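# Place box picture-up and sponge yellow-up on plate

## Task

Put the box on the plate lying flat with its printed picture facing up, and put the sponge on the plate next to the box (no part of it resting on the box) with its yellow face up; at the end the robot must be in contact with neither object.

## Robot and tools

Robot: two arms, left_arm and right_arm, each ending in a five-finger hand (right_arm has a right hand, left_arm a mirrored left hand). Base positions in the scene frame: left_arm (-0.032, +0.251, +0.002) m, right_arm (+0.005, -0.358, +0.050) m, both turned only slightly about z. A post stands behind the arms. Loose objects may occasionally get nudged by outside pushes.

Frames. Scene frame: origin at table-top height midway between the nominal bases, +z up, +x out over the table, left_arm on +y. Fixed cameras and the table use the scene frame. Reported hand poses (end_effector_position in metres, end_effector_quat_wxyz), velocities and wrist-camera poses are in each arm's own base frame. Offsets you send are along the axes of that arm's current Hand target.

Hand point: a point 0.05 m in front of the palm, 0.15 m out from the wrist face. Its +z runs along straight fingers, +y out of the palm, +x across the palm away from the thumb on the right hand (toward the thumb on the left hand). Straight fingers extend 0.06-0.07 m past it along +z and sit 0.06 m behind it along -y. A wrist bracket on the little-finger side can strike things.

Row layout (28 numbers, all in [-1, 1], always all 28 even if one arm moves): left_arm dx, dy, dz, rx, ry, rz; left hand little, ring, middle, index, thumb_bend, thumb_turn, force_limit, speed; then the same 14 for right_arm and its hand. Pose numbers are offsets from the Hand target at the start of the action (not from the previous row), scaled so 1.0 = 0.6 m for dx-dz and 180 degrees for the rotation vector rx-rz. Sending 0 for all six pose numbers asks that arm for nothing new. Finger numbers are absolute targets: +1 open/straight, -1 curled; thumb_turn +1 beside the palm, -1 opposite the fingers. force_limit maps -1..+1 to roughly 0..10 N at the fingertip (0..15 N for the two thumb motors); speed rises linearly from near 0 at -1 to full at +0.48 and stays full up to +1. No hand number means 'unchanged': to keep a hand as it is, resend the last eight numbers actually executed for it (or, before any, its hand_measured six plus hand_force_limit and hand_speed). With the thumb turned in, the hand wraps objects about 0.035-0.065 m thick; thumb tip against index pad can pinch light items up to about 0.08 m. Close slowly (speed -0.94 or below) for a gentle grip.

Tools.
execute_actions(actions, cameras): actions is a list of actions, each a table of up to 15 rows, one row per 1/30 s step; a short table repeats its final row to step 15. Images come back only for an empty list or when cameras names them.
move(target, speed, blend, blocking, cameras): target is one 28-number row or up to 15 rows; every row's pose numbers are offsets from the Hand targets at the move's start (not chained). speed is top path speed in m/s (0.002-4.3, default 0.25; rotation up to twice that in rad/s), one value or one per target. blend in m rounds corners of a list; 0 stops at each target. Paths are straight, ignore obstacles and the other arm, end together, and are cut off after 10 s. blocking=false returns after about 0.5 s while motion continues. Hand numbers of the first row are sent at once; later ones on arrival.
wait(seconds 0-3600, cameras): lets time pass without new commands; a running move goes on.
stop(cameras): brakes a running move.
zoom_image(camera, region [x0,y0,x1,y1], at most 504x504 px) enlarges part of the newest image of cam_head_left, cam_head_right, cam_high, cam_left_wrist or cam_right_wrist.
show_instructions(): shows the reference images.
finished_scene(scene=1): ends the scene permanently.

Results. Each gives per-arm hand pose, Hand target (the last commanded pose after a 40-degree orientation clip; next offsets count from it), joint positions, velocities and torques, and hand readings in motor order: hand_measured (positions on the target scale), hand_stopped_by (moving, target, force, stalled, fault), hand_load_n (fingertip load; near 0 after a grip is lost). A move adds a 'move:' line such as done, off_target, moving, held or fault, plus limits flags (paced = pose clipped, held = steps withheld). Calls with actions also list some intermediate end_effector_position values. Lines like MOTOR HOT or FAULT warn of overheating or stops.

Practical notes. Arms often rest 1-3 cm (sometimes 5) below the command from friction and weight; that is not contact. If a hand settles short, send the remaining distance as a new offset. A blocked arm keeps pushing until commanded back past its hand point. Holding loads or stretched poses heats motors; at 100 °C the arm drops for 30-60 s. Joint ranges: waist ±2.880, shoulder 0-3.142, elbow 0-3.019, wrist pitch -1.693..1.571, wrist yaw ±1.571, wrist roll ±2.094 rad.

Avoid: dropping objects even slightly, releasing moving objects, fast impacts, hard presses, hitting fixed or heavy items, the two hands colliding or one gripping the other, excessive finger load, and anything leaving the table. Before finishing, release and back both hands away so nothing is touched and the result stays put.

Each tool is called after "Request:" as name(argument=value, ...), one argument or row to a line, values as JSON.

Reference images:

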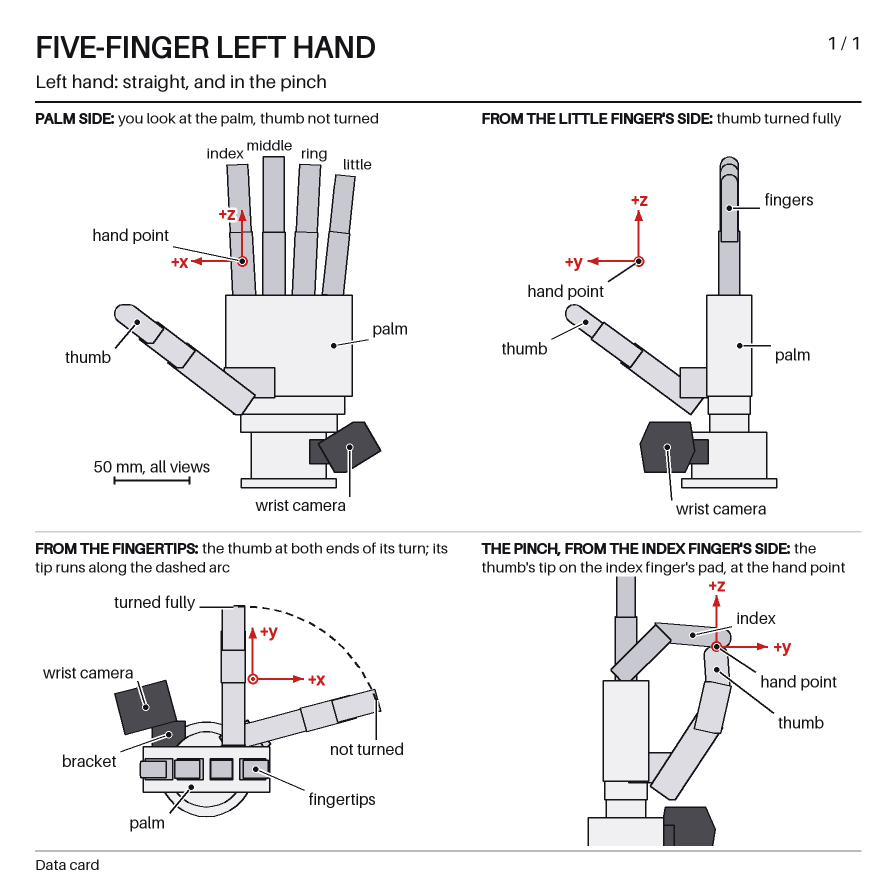

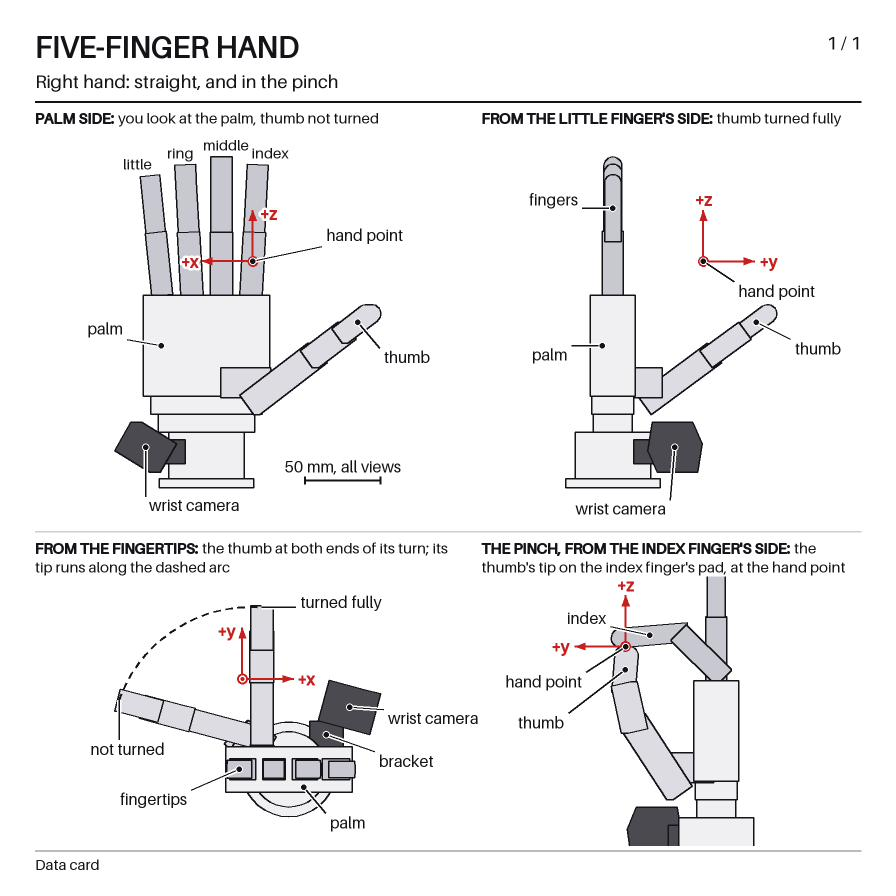

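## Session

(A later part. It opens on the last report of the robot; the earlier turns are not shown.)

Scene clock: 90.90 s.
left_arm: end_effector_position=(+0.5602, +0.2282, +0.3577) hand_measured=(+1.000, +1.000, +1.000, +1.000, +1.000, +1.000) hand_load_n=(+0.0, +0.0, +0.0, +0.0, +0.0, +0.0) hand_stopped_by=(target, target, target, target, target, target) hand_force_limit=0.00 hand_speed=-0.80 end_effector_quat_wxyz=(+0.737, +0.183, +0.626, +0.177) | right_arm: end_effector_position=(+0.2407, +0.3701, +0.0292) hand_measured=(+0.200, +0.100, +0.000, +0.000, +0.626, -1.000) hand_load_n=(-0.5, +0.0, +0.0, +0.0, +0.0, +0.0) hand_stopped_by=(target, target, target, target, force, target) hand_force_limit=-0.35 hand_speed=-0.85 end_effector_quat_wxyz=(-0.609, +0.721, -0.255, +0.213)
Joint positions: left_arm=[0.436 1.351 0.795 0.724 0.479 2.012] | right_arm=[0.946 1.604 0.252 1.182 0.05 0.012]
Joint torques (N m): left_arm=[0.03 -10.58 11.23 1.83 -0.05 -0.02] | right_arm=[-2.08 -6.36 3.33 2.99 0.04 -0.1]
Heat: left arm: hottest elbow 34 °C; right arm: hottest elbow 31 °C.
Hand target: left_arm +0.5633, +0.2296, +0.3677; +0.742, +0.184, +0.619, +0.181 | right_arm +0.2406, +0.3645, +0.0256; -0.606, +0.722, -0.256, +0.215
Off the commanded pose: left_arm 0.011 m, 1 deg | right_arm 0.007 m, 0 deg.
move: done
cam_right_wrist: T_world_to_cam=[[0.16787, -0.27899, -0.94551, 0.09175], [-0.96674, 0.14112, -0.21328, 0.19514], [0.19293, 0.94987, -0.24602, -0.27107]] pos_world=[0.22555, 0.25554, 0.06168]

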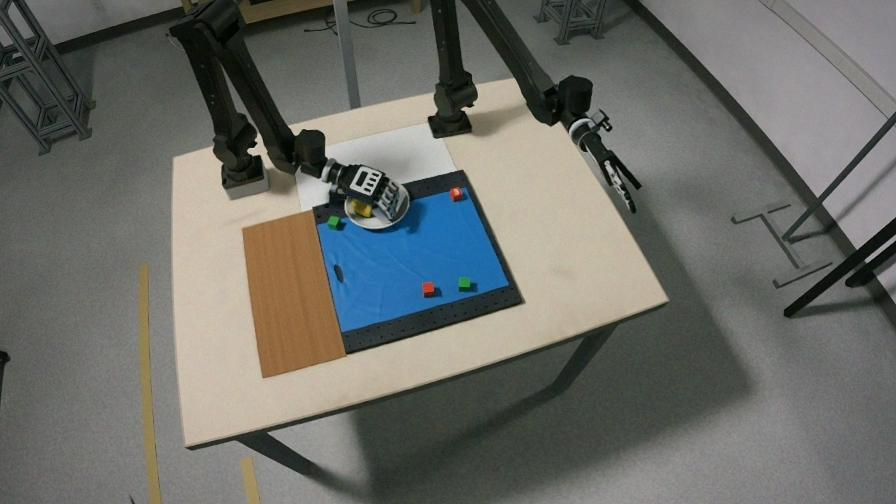

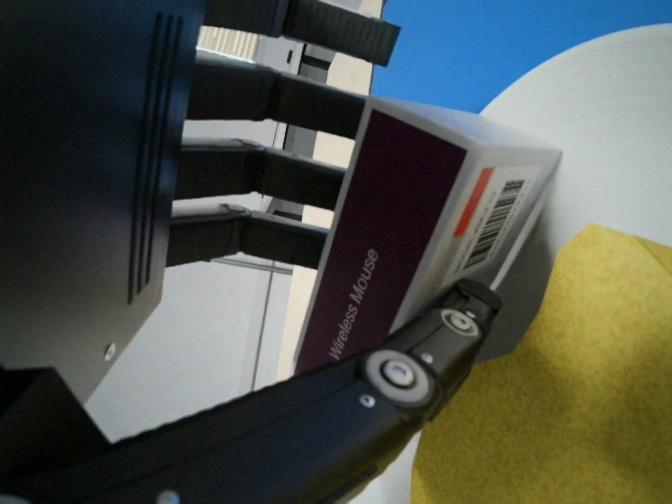

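Request:
move(
  target=[0,0,0,0,0,0,1,1,1,1,1,1,0,-0.8,0,0.0267,-0.0072,0,0,0,0.2,0.1,0.0,0.0,0.6,-1,-0.35,-0.85],
  speed=0.04,
  cameras=["cam_high","cam_right_wrist"],
)

Request:
zoom_image(
  camera="cam_right_wrist",
  region=[250, 60, 672, 480],
)

Request:
zoom_image(
  camera="cam_high",
  region=[340, 155, 420, 235],
)

Scene clock: 92.23 s.
left_arm: end_effector_position=(+0.5602, +0.2282, +0.3577) hand_measured=(+1.000, +1.000, +1.000, +1.000, +1.000, +1.000) hand_load_n=(+0.0, +0.0, +0.0, +0.0, +0.0, +0.0) hand_stopped_by=(target, target, target, target, target, target) hand_force_limit=0.00 hand_speed=-0.80 end_effector_quat_wxyz=(+0.737, +0.183, +0.626, +0.177) | right_arm: end_effector_position=(+0.2385, +0.3670, +0.0198) hand_measured=(+0.200, +0.100, +0.000, +0.000, +0.626, -1.000) hand_load_n=(+0.0, +0.0, +0.0, +0.0, +0.0, +0.0) hand_stopped_by=(target, target, target, target, force, target) hand_force_limit=-0.35 hand_speed=-0.85 end_effector_quat_wxyz=(-0.614, +0.716, -0.253, +0.214)
Joint positions: left_arm=[0.436 1.351 0.795 0.724 0.479 2.012] | right_arm=[0.946 1.683 0.239 1.29 0.05 0.012]
Joint torques (N m): left_arm=[-0.09 -10.64 11.22 1.76 -0.05 -0.02] | right_arm=[-1.96 -5.89 2.26 2.88 0.1 -0.1]
Heat: left arm: hottest elbow 34 °C; right arm: hottest elbow 31 °C.
Hand target: left_arm +0.5633, +0.2296, +0.3677; +0.742, +0.184, +0.619, +0.181 | right_arm +0.2363, +0.3591, +0.0106; -0.606, +0.722, -0.256, +0.215
Off the commanded pose: left_arm 0.011 m, 1 deg | right_arm 0.012 m, 1 deg.
move: off_target (right_arm)
cam_right_wrist: T_world_to_cam=[[0.17671, -0.26669, -0.94744, 0.07574], [-0.96471, 0.14396, -0.22046, 0.19005], [0.19519, 0.95297, -0.23184, -0.27199]] pos_world=[0.22305, 0.25204, 0.0506]

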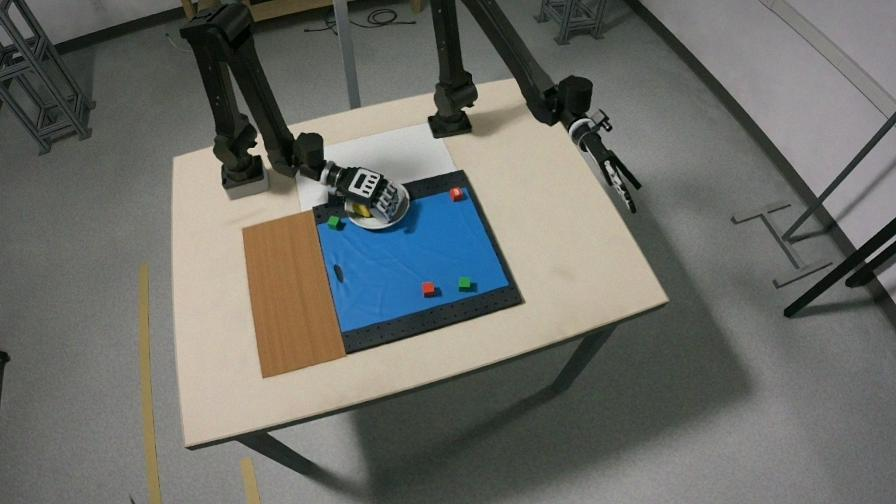

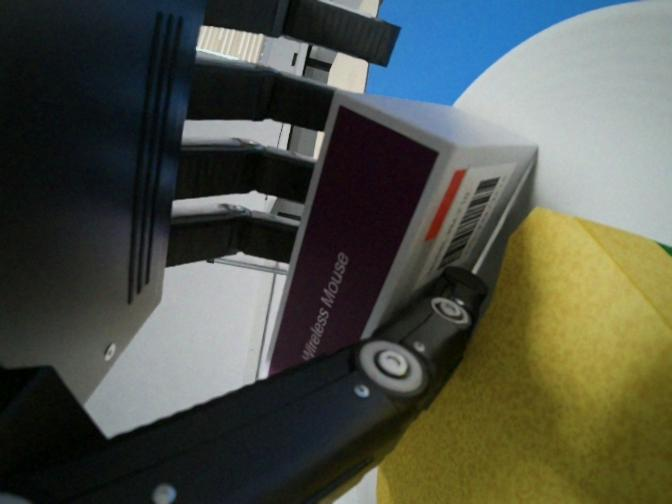

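Scaled by 1.194 from the camera's image (finer frame: 960x720).

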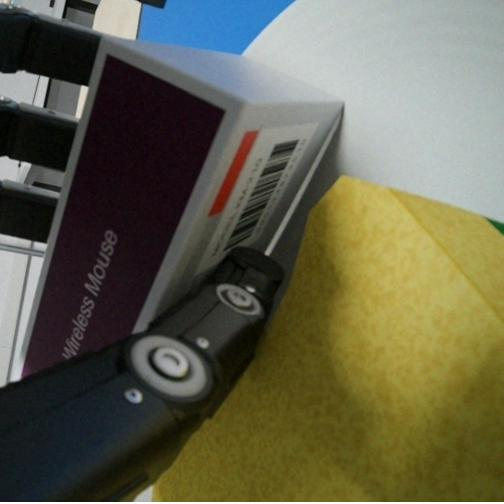

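Scaled by 6.300.

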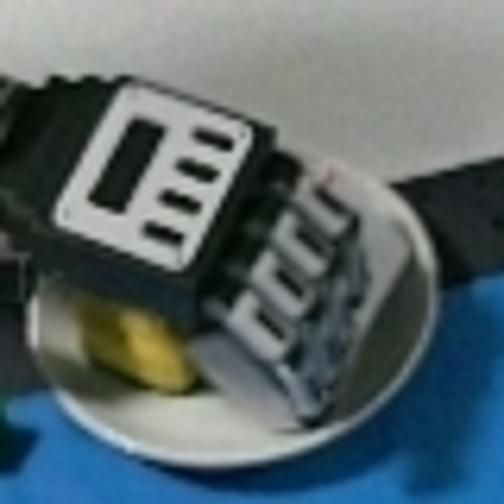

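Request:
move(
  target=[0,0,0,0,0,0,1,1,1,1,1,1,0,-0.8,0,0,0,0,0,0,0.1,0.0,-0.2,-0.23,0.6,-1,-0.35,-0.92],
  cameras=["cam_high","cam_right_wrist","cam_head_left"],
)

Request:
zoom_image(
  camera="cam_right_wrist",
  region=[250, 60, 672, 480],
)

Request:
zoom_image(
  camera="cam_head_left",
  region=[490, 265, 580, 355],
)

Scene clock: 94.60 s.
left_arm: end_effector_position=(+0.5602, +0.2282, +0.3577) hand_measured=(+1.000, +1.000, +1.000, +1.000, +1.000, +1.000) hand_load_n=(+0.0, +0.0, -0.5, +0.0, +0.5, -0.5) hand_stopped_by=(target, target, target, target, target, target) hand_force_limit=0.00 hand_speed=-0.80 end_effector_quat_wxyz=(+0.737, +0.183, +0.626, +0.177) | right_arm: end_effector_position=(+0.2388, +0.3674, +0.0210) hand_measured=(+0.100, +0.000, -0.072, -0.140, +0.626, -1.000) hand_load_n=(+0.0, +0.0, +2.0, +3.5, +3.5, -0.5) hand_stopped_by=(target, target, force, force, force, target) hand_force_limit=-0.35 hand_speed=-0.92 end_effector_quat_wxyz=(-0.616, +0.714, -0.253, +0.215)
Joint positions: left_arm=[0.436 1.351 0.795 0.724 0.479 2.012] | right_arm=[0.946 1.683 0.239 1.295 0.05 0.012]
Joint torques (N m): left_arm=[-0.15 -10.4 11.21 1.84 -0.06 -0.02] | right_arm=[-1.96 -5.89 2.26 2.66 0.1 -0.1]
Heat: left arm: hottest elbow 34 °C; right arm: hottest elbow 31 °C.
Hand target: left_arm +0.5633, +0.2296, +0.3677; +0.742, +0.184, +0.619, +0.181 | right_arm +0.2363, +0.3590, +0.0106; -0.606, +0.722, -0.256, +0.215
Off the commanded pose: left_arm 0.011 m, 1 deg | right_arm 0.014 m, 1 deg.
move: done
cam_right_wrist: T_world_to_cam=[[0.17952, -0.26287, -0.94798, 0.07495], [-0.96407, 0.14477, -0.22271, 0.19014], [0.19579, 0.95391, -0.22744, -0.27273]] pos_world=[0.22325, 0.25233, 0.05137]
Images, in order (width x height): cam_head_left 896x504, cam_high 896x504, cam_right_wrist 672x504.

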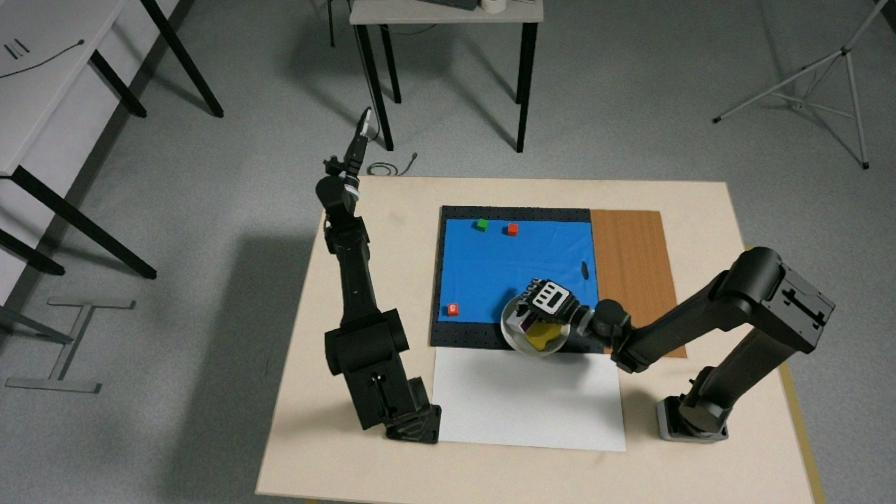

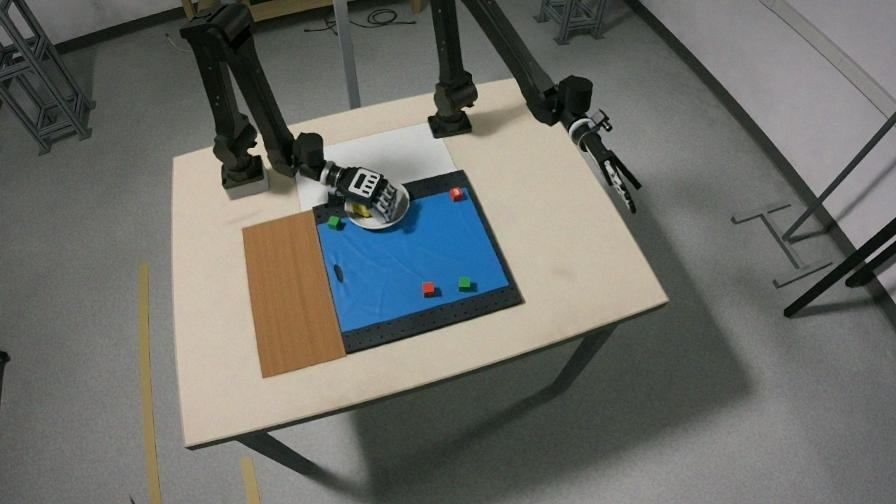

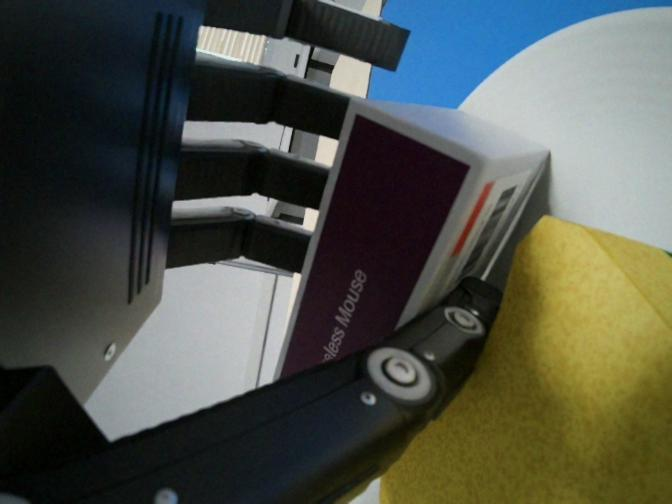

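Scaled by 1.194 from the camera's image (finer frame: 960x720).

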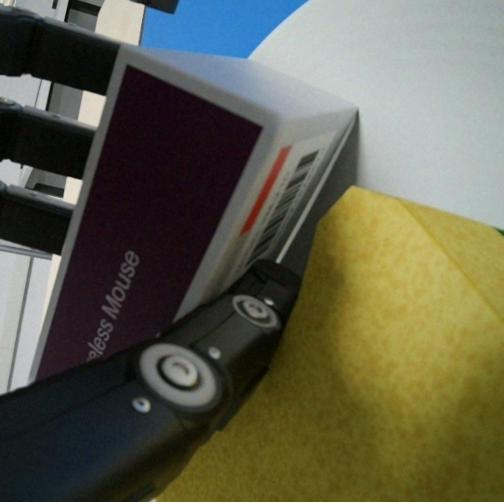

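Scaled by 5.600.

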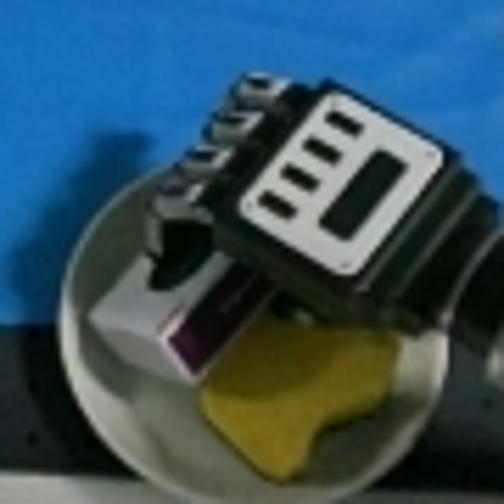

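Request:
move(
  target=[0,0,0,0,0,0,1,1,1,1,1,1,0,-0.8,-0.0072,-0.1093,0.0695,0,0,0,0.1,0.0,-0.2,-0.23,0.6,-1,-0.35,-0.92],
  speed=0.08,
  cameras=["cam_high","cam_right_wrist","cam_head_left"],
)

Request:
zoom_image(
  camera="cam_high",
  region=[340, 155, 420, 235],
)

Request:
zoom_image(
  camera="cam_head_left",
  region=[490, 265, 580, 355],
)

Scene clock: 96.63 s.
left_arm: end_effector_position=(+0.5602, +0.2282, +0.3577) hand_measured=(+1.000, +1.000, +1.000, +1.000, +1.000, +1.000) hand_load_n=(+0.0, +0.0, +0.0, +0.0, +0.0, +0.0) hand_stopped_by=(target, target, target, target, target, target) hand_force_limit=0.00 hand_speed=-0.80 end_effector_quat_wxyz=(+0.737, +0.183, +0.626, +0.177) | right_arm: end_effector_position=(+0.2535, +0.3876, +0.0477) hand_measured=(+0.100, +0.000, -0.074, -0.140, +0.626, -1.000) hand_load_n=(+0.0, +0.0, +0.0, +1.0, +1.0, +0.0) hand_stopped_by=(target, target, force, force, force, target) hand_force_limit=-0.35 hand_speed=-0.92 end_effector_quat_wxyz=(-0.589, +0.736, -0.260, +0.207)
Joint positions: left_arm=[0.436 1.351 0.795 0.724 0.479 2.012] | right_arm=[0.946 1.482 0.334 0.926 0.051 0.012]
Joint torques (N m): left_arm=[-0.26 -10.46 11.23 1.78 -0.03 -0.02] | right_arm=[-1.49 -7.82 8.94 2.15 0.29 -0.09]
Heat: left arm: hottest elbow 34 °C; right arm: hottest elbow 31 °C.
Hand target: left_arm +0.5633, +0.2296, +0.3677; +0.742, +0.184, +0.619, +0.181 | right_arm +0.2659, +0.4025, +0.0680; -0.606, +0.722, -0.256, +0.215
Off the commanded pose: left_arm 0.011 m, 1 deg | right_arm 0.028 m, 3 deg.
move: off_target (right_arm)
cam_right_wrist: T_world_to_cam=[[0.13923, -0.31872, -0.93757, 0.13419], [-0.9728, 0.13299, -0.18968, 0.21252], [0.18514, 0.93847, -0.29153, -0.27709]] pos_world=[0.23936, 0.27454, 0.08534]
Images, in order (width x height): cam_head_left 896x504, cam_high 896x504, cam_right_wrist 672x504.

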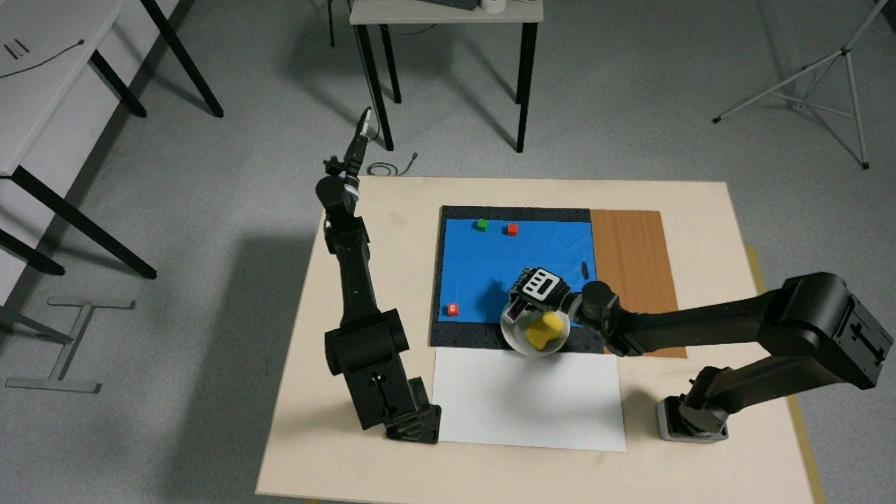

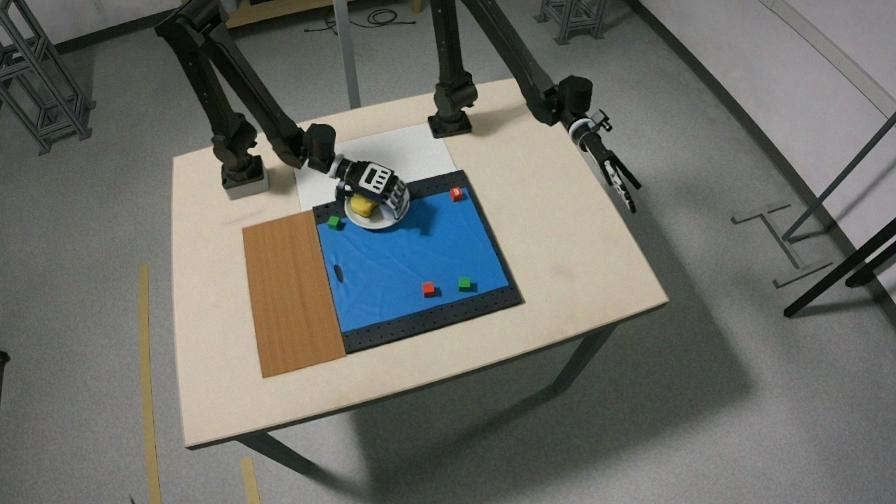

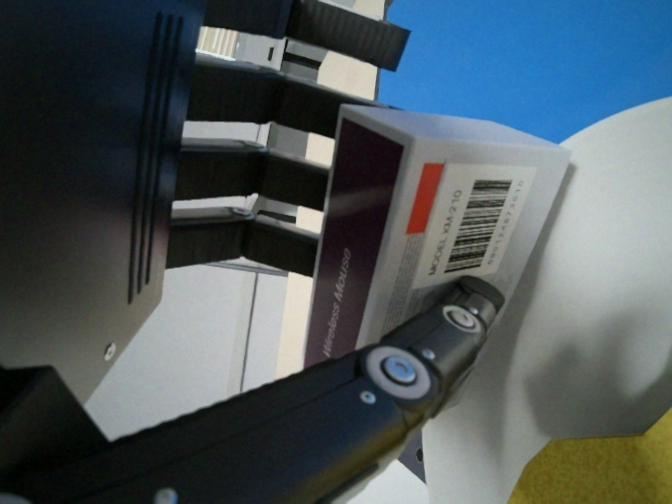

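Scaled by 6.300.

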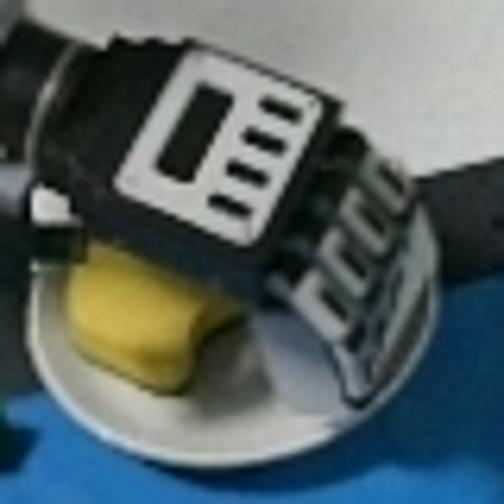

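Scaled by 5.600.

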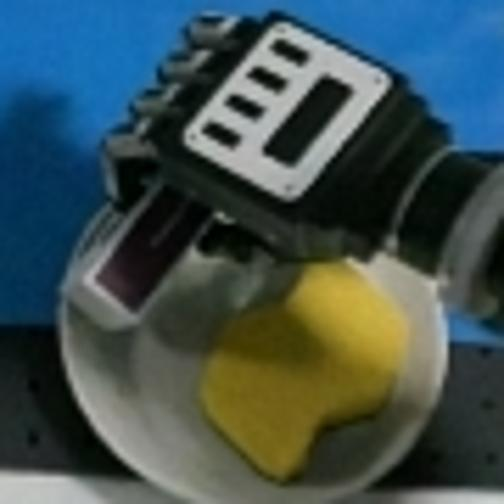

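Request:
move(
  target=[0,0,0,0,0,0,1,1,1,1,1,1,0,-0.8,0,0,0,0,0,0,0.1,0.0,-0.22,-0.24,0.6,-1,-0.45,-0.92],
  cameras=["cam_high","cam_right_wrist","cam_head_left"],
)

Scene clock: 97.93 s.
left_arm: end_effector_position=(+0.5602, +0.2282, +0.3577) hand_measured=(+1.000, +1.000, +1.000, +1.000, +1.000, +1.000) hand_load_n=(+0.0, +0.0, +0.0, +0.0, +0.0, +0.0) hand_stopped_by=(target, target, target, target, target, target) hand_force_limit=0.00 hand_speed=-0.80 end_effector_quat_wxyz=(+0.737, +0.183, +0.626, +0.177) | right_arm: end_effector_position=(+0.2535, +0.3876, +0.0477) hand_measured=(+0.100, +0.000, -0.124, -0.168, +0.628, -1.000) hand_load_n=(+0.0, +0.0, +2.5, +3.0, +6.0, +0.0) hand_stopped_by=(target, target, force, force, force, target) hand_force_limit=-0.45 hand_speed=-0.92 end_effector_quat_wxyz=(-0.589, +0.736, -0.260, +0.207)
Joint positions: left_arm=[0.436 1.351 0.795 0.724 0.479 2.012] | right_arm=[0.946 1.482 0.334 0.926 0.051 0.012]
Joint torques (N m): left_arm=[0.09 -10.64 11.26 1.8 -0.05 -0.03] | right_arm=[-1.49 -7.88 8.94 2.13 0.29 -0.09]
Heat: left arm: hottest elbow 34 °C; right arm: hottest elbow 31 °C.
Hand target: left_arm +0.5633, +0.2296, +0.3677; +0.742, +0.184, +0.619, +0.181 | right_arm +0.2659, +0.4025, +0.0680; -0.606, +0.722, -0.256, +0.215
Off the commanded pose: left_arm 0.011 m, 1 deg | right_arm 0.028 m, 3 deg.
move: done
cam_right_wrist: T_world_to_cam=[[0.13919, -0.3188, -0.93755, 0.13419], [-0.97273, 0.13338, -0.18976, 0.21242], [0.18554, 0.93839, -0.29154, -0.27707]] pos_world=[0.23935, 0.27444, 0.08534]
Images, in order (width x height): cam_head_left 896x504, cam_high 896x504, cam_right_wrist 672x504.

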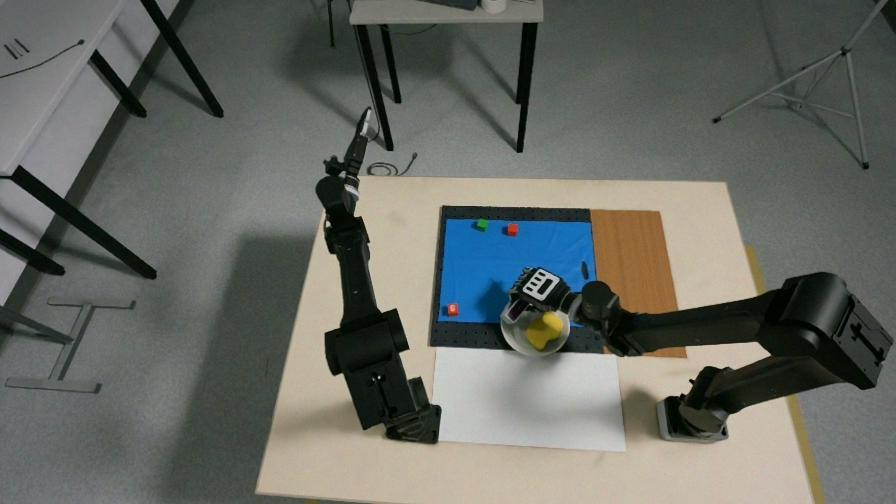

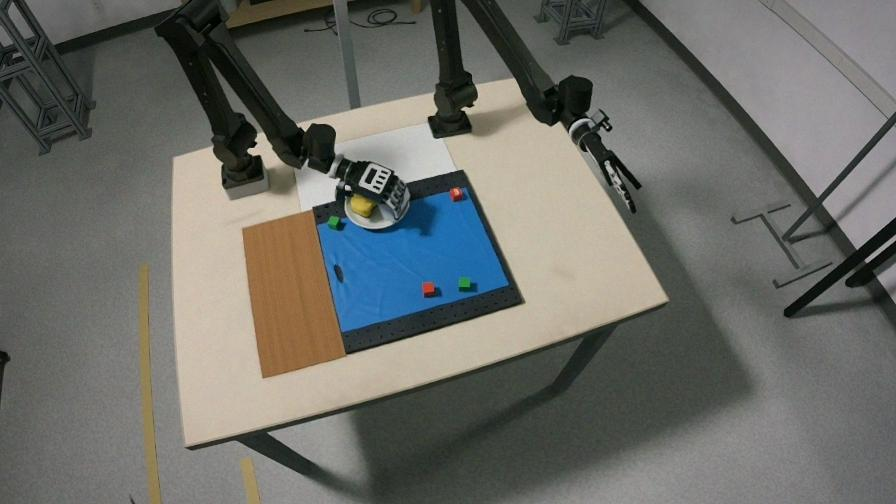

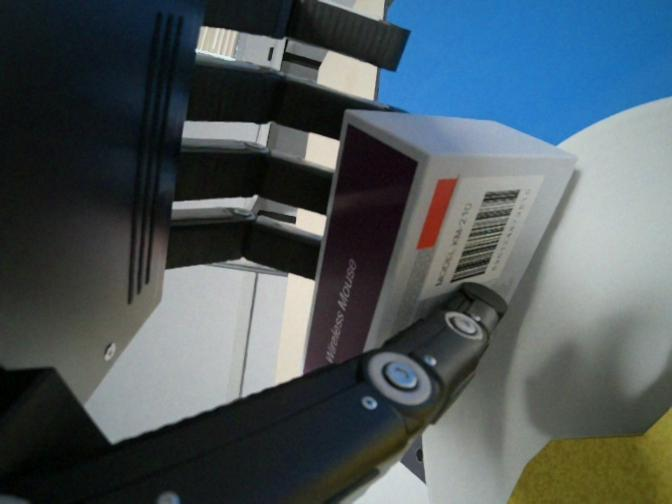

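Request:
move(
  target=[0,0,0,0,0,0,1,1,1,1,1,1,0,-0.8,0.1243,-0.115,0.0767,-0.139,0,0,0.1,0.0,-0.22,-0.24,0.6,-1,-0.45,-0.92],
  speed=0.15,
  cameras=["cam_high","cam_right_wrist","cam_head_left"],
)

Request:
zoom_image(
  camera="cam_head_left",
  region=[450, 200, 600, 350],
)

Scene clock: 100.30 s.
left_arm: end_effector_position=(+0.5602, +0.2282, +0.3577) hand_measured=(+1.000, +1.000, +1.000, +1.000, +1.000, +1.000) hand_load_n=(+0.0, +0.0, +0.0, +0.0, +0.0, +0.0) hand_stopped_by=(target, target, target, target, target, target) hand_force_limit=0.00 hand_speed=-0.80 end_effector_quat_wxyz=(+0.737, +0.183, +0.626, +0.177) | right_arm: end_effector_position=(+0.3421, +0.3859, +0.1063) hand_measured=(+0.100, +0.000, -0.124, -0.168, +0.628, -1.000) hand_load_n=(+0.0, +0.0, +2.5, +2.5, +6.0, +0.0) hand_stopped_by=(target, target, force, force, force, target) hand_force_limit=-0.45 hand_speed=-0.92 end_effector_quat_wxyz=(-0.419, +0.843, -0.303, +0.146)
Joint positions: left_arm=[0.436 1.351 0.795 0.724 0.479 2.012] | right_arm=[0.754 1.377 0.831 -0.109 -0.109 -0.072]
Joint torques (N m): left_arm=[-0.21 -10.4 11.28 1.84 -0.05 -0.03] | right_arm=[-1.79 -8.59 13.96 1.69 -0.17 -0.13]
Heat: left arm: hottest elbow 34 °C; right arm: hottest elbow 31 °C.
Hand target: left_arm +0.5633, +0.2296, +0.3677; +0.742, +0.184, +0.619, +0.181 | right_arm +0.3598, +0.4001, +0.1282; -0.436, +0.836, -0.296, +0.154
Off the commanded pose: left_arm 0.011 m, 1 deg | right_arm 0.031 m, 2 deg.
move: off_target (right_arm)
cam_right_wrist: T_world_to_cam=[[-0.10613, -0.60651, -0.78796, 0.35527], [-0.99231, 0.11542, 0.04481, 0.29855], [0.06376, 0.78665, -0.61409, -0.14033]] pos_world=[0.34291, 0.29141, 0.18039]
Images, in order (width x height): cam_head_left 896x504, cam_high 896x504, cam_right_wrist 672x504.

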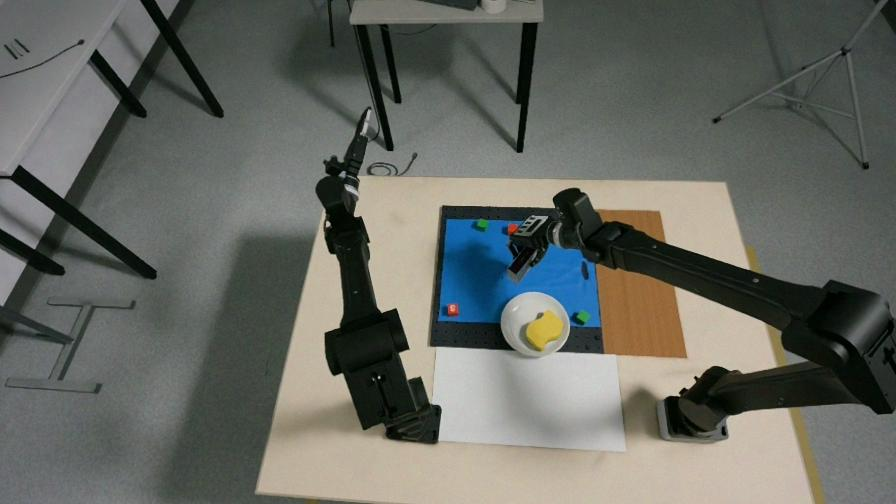

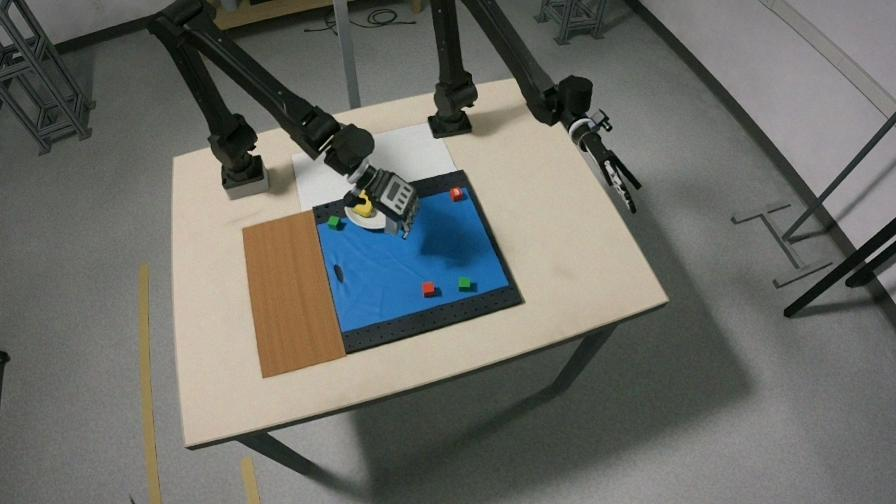

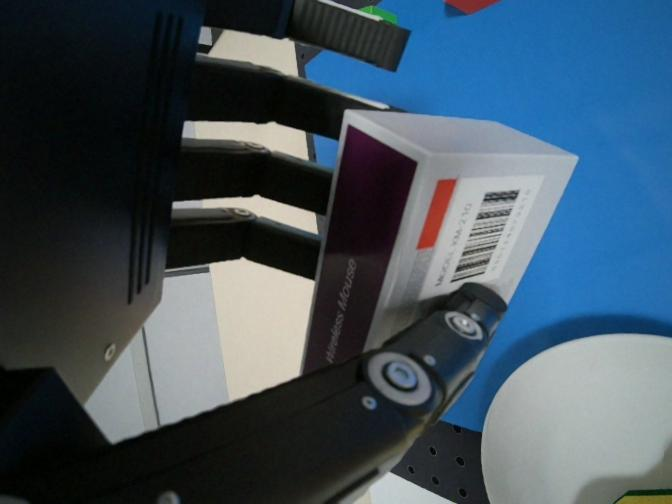

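Scaled by 3.360.

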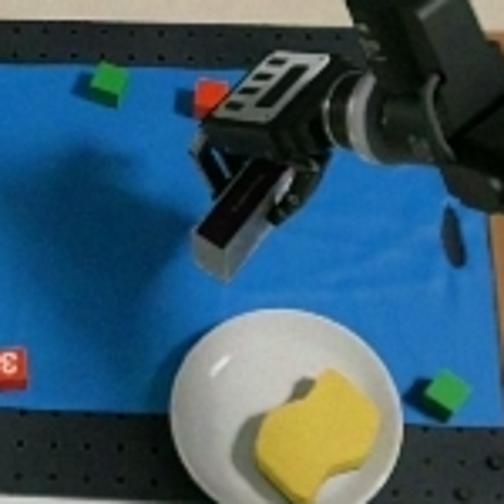

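Request:
move(
  target=[0,0,0,0,0,0,1,1,1,1,1,1,0,-0.8,-0.0007,0.1612,0.0982,0.013,0,0,0.1,0.0,-0.22,-0.24,0.6,-1,-0.45,-0.92],
  speed=0.1,
  cameras=["cam_high","cam_right_wrist","cam_head_left"],
)

Request:
zoom_image(
  camera="cam_high",
  region=[370, 190, 450, 270],
)

Scene clock: 102.37 s.
left_arm: end_effector_position=(+0.5602, +0.2282, +0.3577) hand_measured=(+1.000, +1.000, +1.000, +1.000, +1.000, +1.000) hand_load_n=(+0.0, +0.0, +0.0, +0.0, +0.0, +0.0) hand_stopped_by=(target, target, target, target, target, target) hand_force_limit=0.00 hand_speed=-0.80 end_effector_quat_wxyz=(+0.737, +0.183, +0.626, +0.177) | right_arm: end_effector_position=(+0.3529, +0.3973, +0.0185) hand_measured=(+0.100, +0.000, -0.124, -0.168, +0.628, -1.000) hand_load_n=(+0.0, +0.0, +2.5, +3.0, +6.0, +0.0) hand_stopped_by=(target, target, force, force, force, target) hand_force_limit=-0.45 hand_speed=-0.92 end_effector_quat_wxyz=(-0.451, +0.828, -0.294, +0.158)
Joint positions: left_arm=[0.436 1.351 0.795 0.724 0.479 2.012] | right_arm=[0.754 1.59 0.717 0.293 -0.116 -0.073]
Joint torques (N m): left_arm=[-0.03 -10.64 11.22 1.77 -0.04 -0.02] | right_arm=[-2.02 -9.93 7.15 2.93 -0.12 -0.11]
Heat: left arm: hottest elbow 34 °C; right arm: hottest elbow 31 °C.
Hand target: left_arm +0.5633, +0.2296, +0.3677; +0.742, +0.184, +0.619, +0.181 | right_arm +0.3550, +0.3947, +0.0151; -0.452, +0.827, -0.293, +0.160
Off the commanded pose: left_arm 0.011 m, 1 deg | right_arm 0.005 m, 0 deg.
move: done
cam_right_wrist: T_world_to_cam=[[-0.06064, -0.56299, -0.82423, 0.26158], [-0.99406, 0.10884, -0.0012, 0.316], [0.09038, 0.81926, -0.56625, -0.22716]] pos_world=[0.35052, 0.29898, 0.08736]
Images, in order (width x height): cam_head_left 896x504, cam_high 896x504, cam_right_wrist 672x504.

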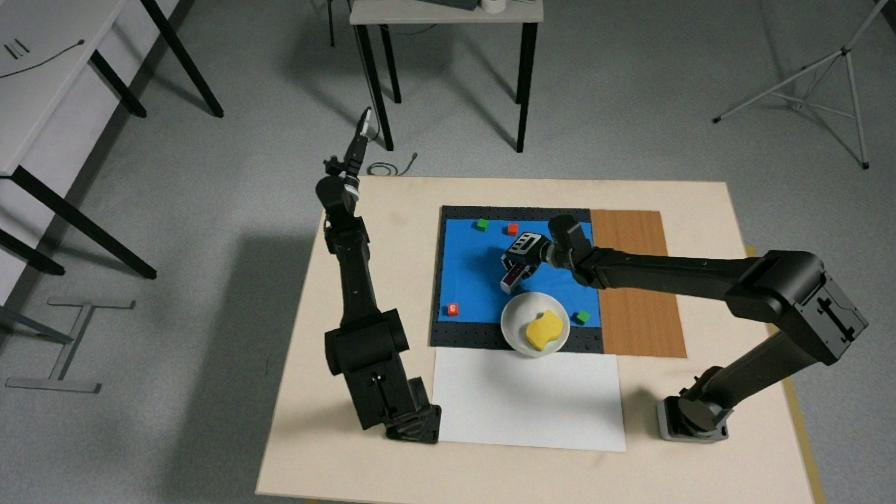

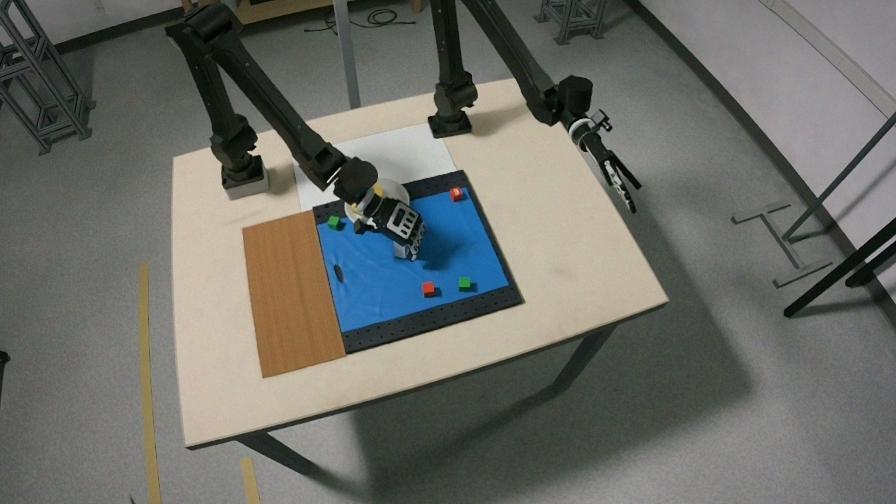

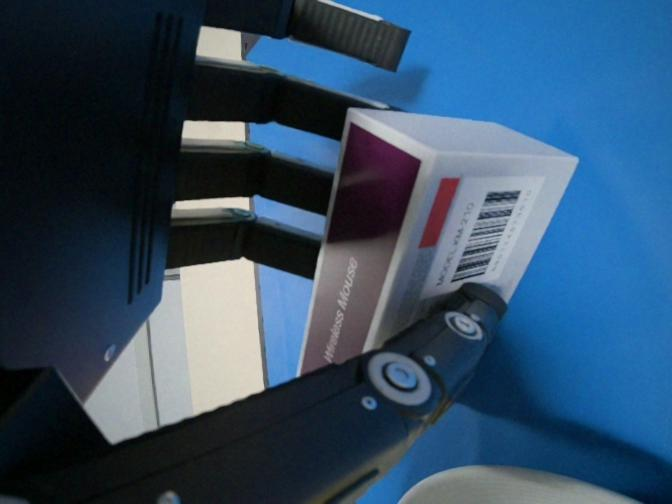

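Scaled by 6.300.

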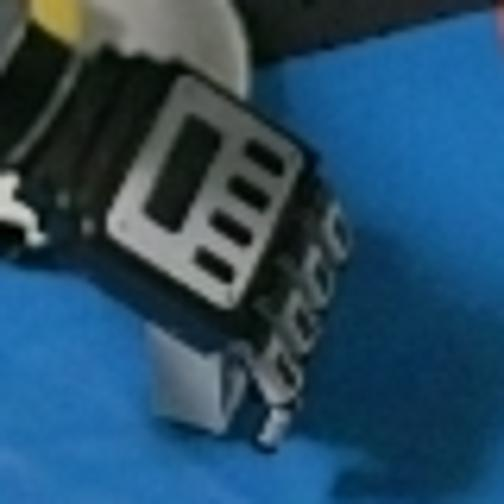

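Request:
move(
  target=[0,0,0,0,0,0,1,1,1,1,1,1,0,-0.8,0,0.028,0.018,0,0,0,0.1,0.0,-0.22,-0.24,0.6,-1,-0.45,-0.92],
  speed=0.05,
  cameras=["cam_high","cam_right_wrist"],
)

Request:
zoom_image(
  camera="cam_high",
  region=[370, 190, 450, 270],
)

Scene clock: 103.37 s.
left_arm: end_effector_position=(+0.5602, +0.2282, +0.3577) hand_measured=(+1.000, +1.000, +1.000, +1.000, +1.000, +1.000) hand_load_n=(+0.0, +0.0, +0.0, +0.0, +0.0, +0.0) hand_stopped_by=(target, target, target, target, target, target) hand_force_limit=0.00 hand_speed=-0.80 end_effector_quat_wxyz=(+0.737, +0.183, +0.626, +0.177) | right_arm: end_effector_position=(+0.3591, +0.4027, +0.0139) hand_measured=(+0.100, +0.000, -0.124, -0.168, +0.628, -1.000) hand_load_n=(+0.0, +0.0, +3.5, +2.5, +6.0, +0.5) hand_stopped_by=(target, target, force, force, force, target) hand_force_limit=-0.45 hand_speed=-0.92 end_effector_quat_wxyz=(-0.464, +0.820, -0.290, +0.165)
Joint positions: left_arm=[0.436 1.351 0.795 0.724 0.479 2.012] | right_arm=[0.752 1.622 0.713 0.365 -0.118 -0.073]
Joint torques (N m): left_arm=[-0.03 -10.29 11.22 1.81 -0.06 -0.02] | right_arm=[-1.96 -8.82 6.22 2.65 -0.06 -0.11]
Heat: left arm: hottest elbow 34 °C; right arm: hottest elbow 31 °C.
Hand target: left_arm +0.5633, +0.2296, +0.3677; +0.742, +0.184, +0.619, +0.181 | right_arm +0.3550, +0.3947, -0.0049; -0.452, +0.827, -0.293, +0.160
Off the commanded pose: left_arm 0.011 m, 1 deg | right_arm 0.021 m, 2 deg.
move: off_target (right_arm)
cam_right_wrist: T_world_to_cam=[[-0.03952, -0.54228, -0.83927, 0.24545], [-0.99376, 0.10903, -0.02365, 0.32175], [0.10433, 0.83309, -0.54321, -0.2456]] pos_world=[0.35507, 0.30263, 0.0802]

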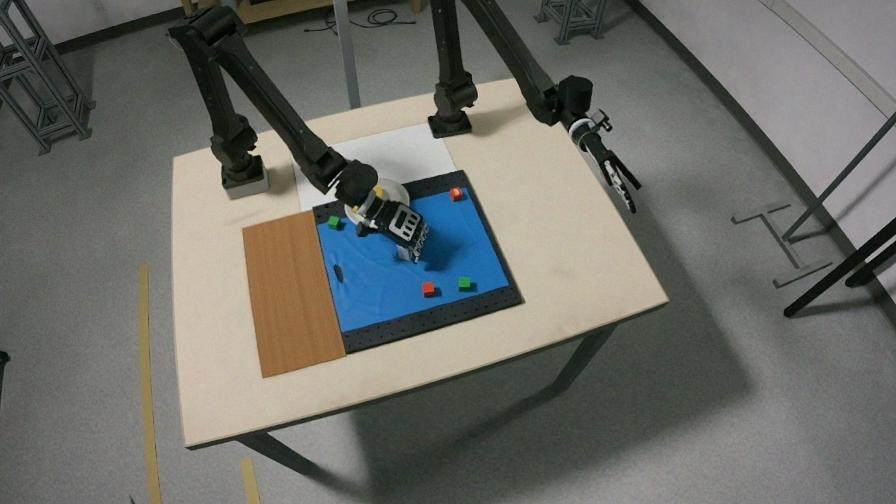

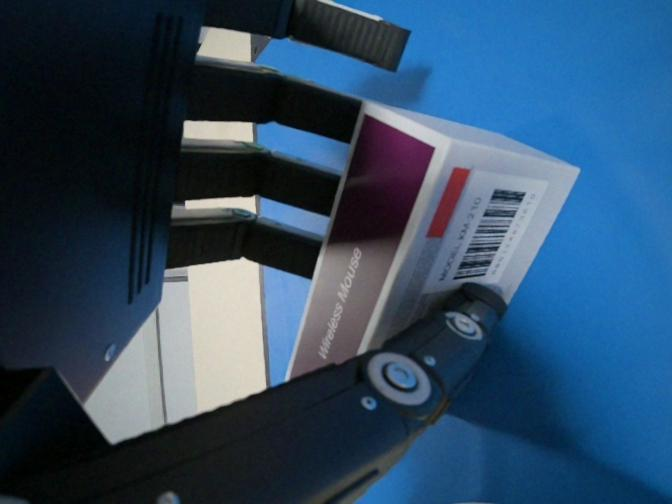

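Scaled by 6.300.

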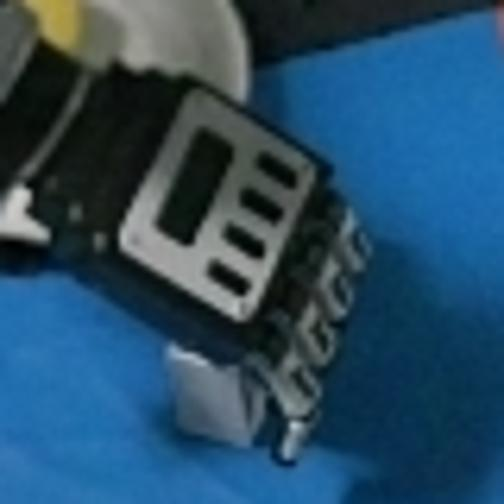

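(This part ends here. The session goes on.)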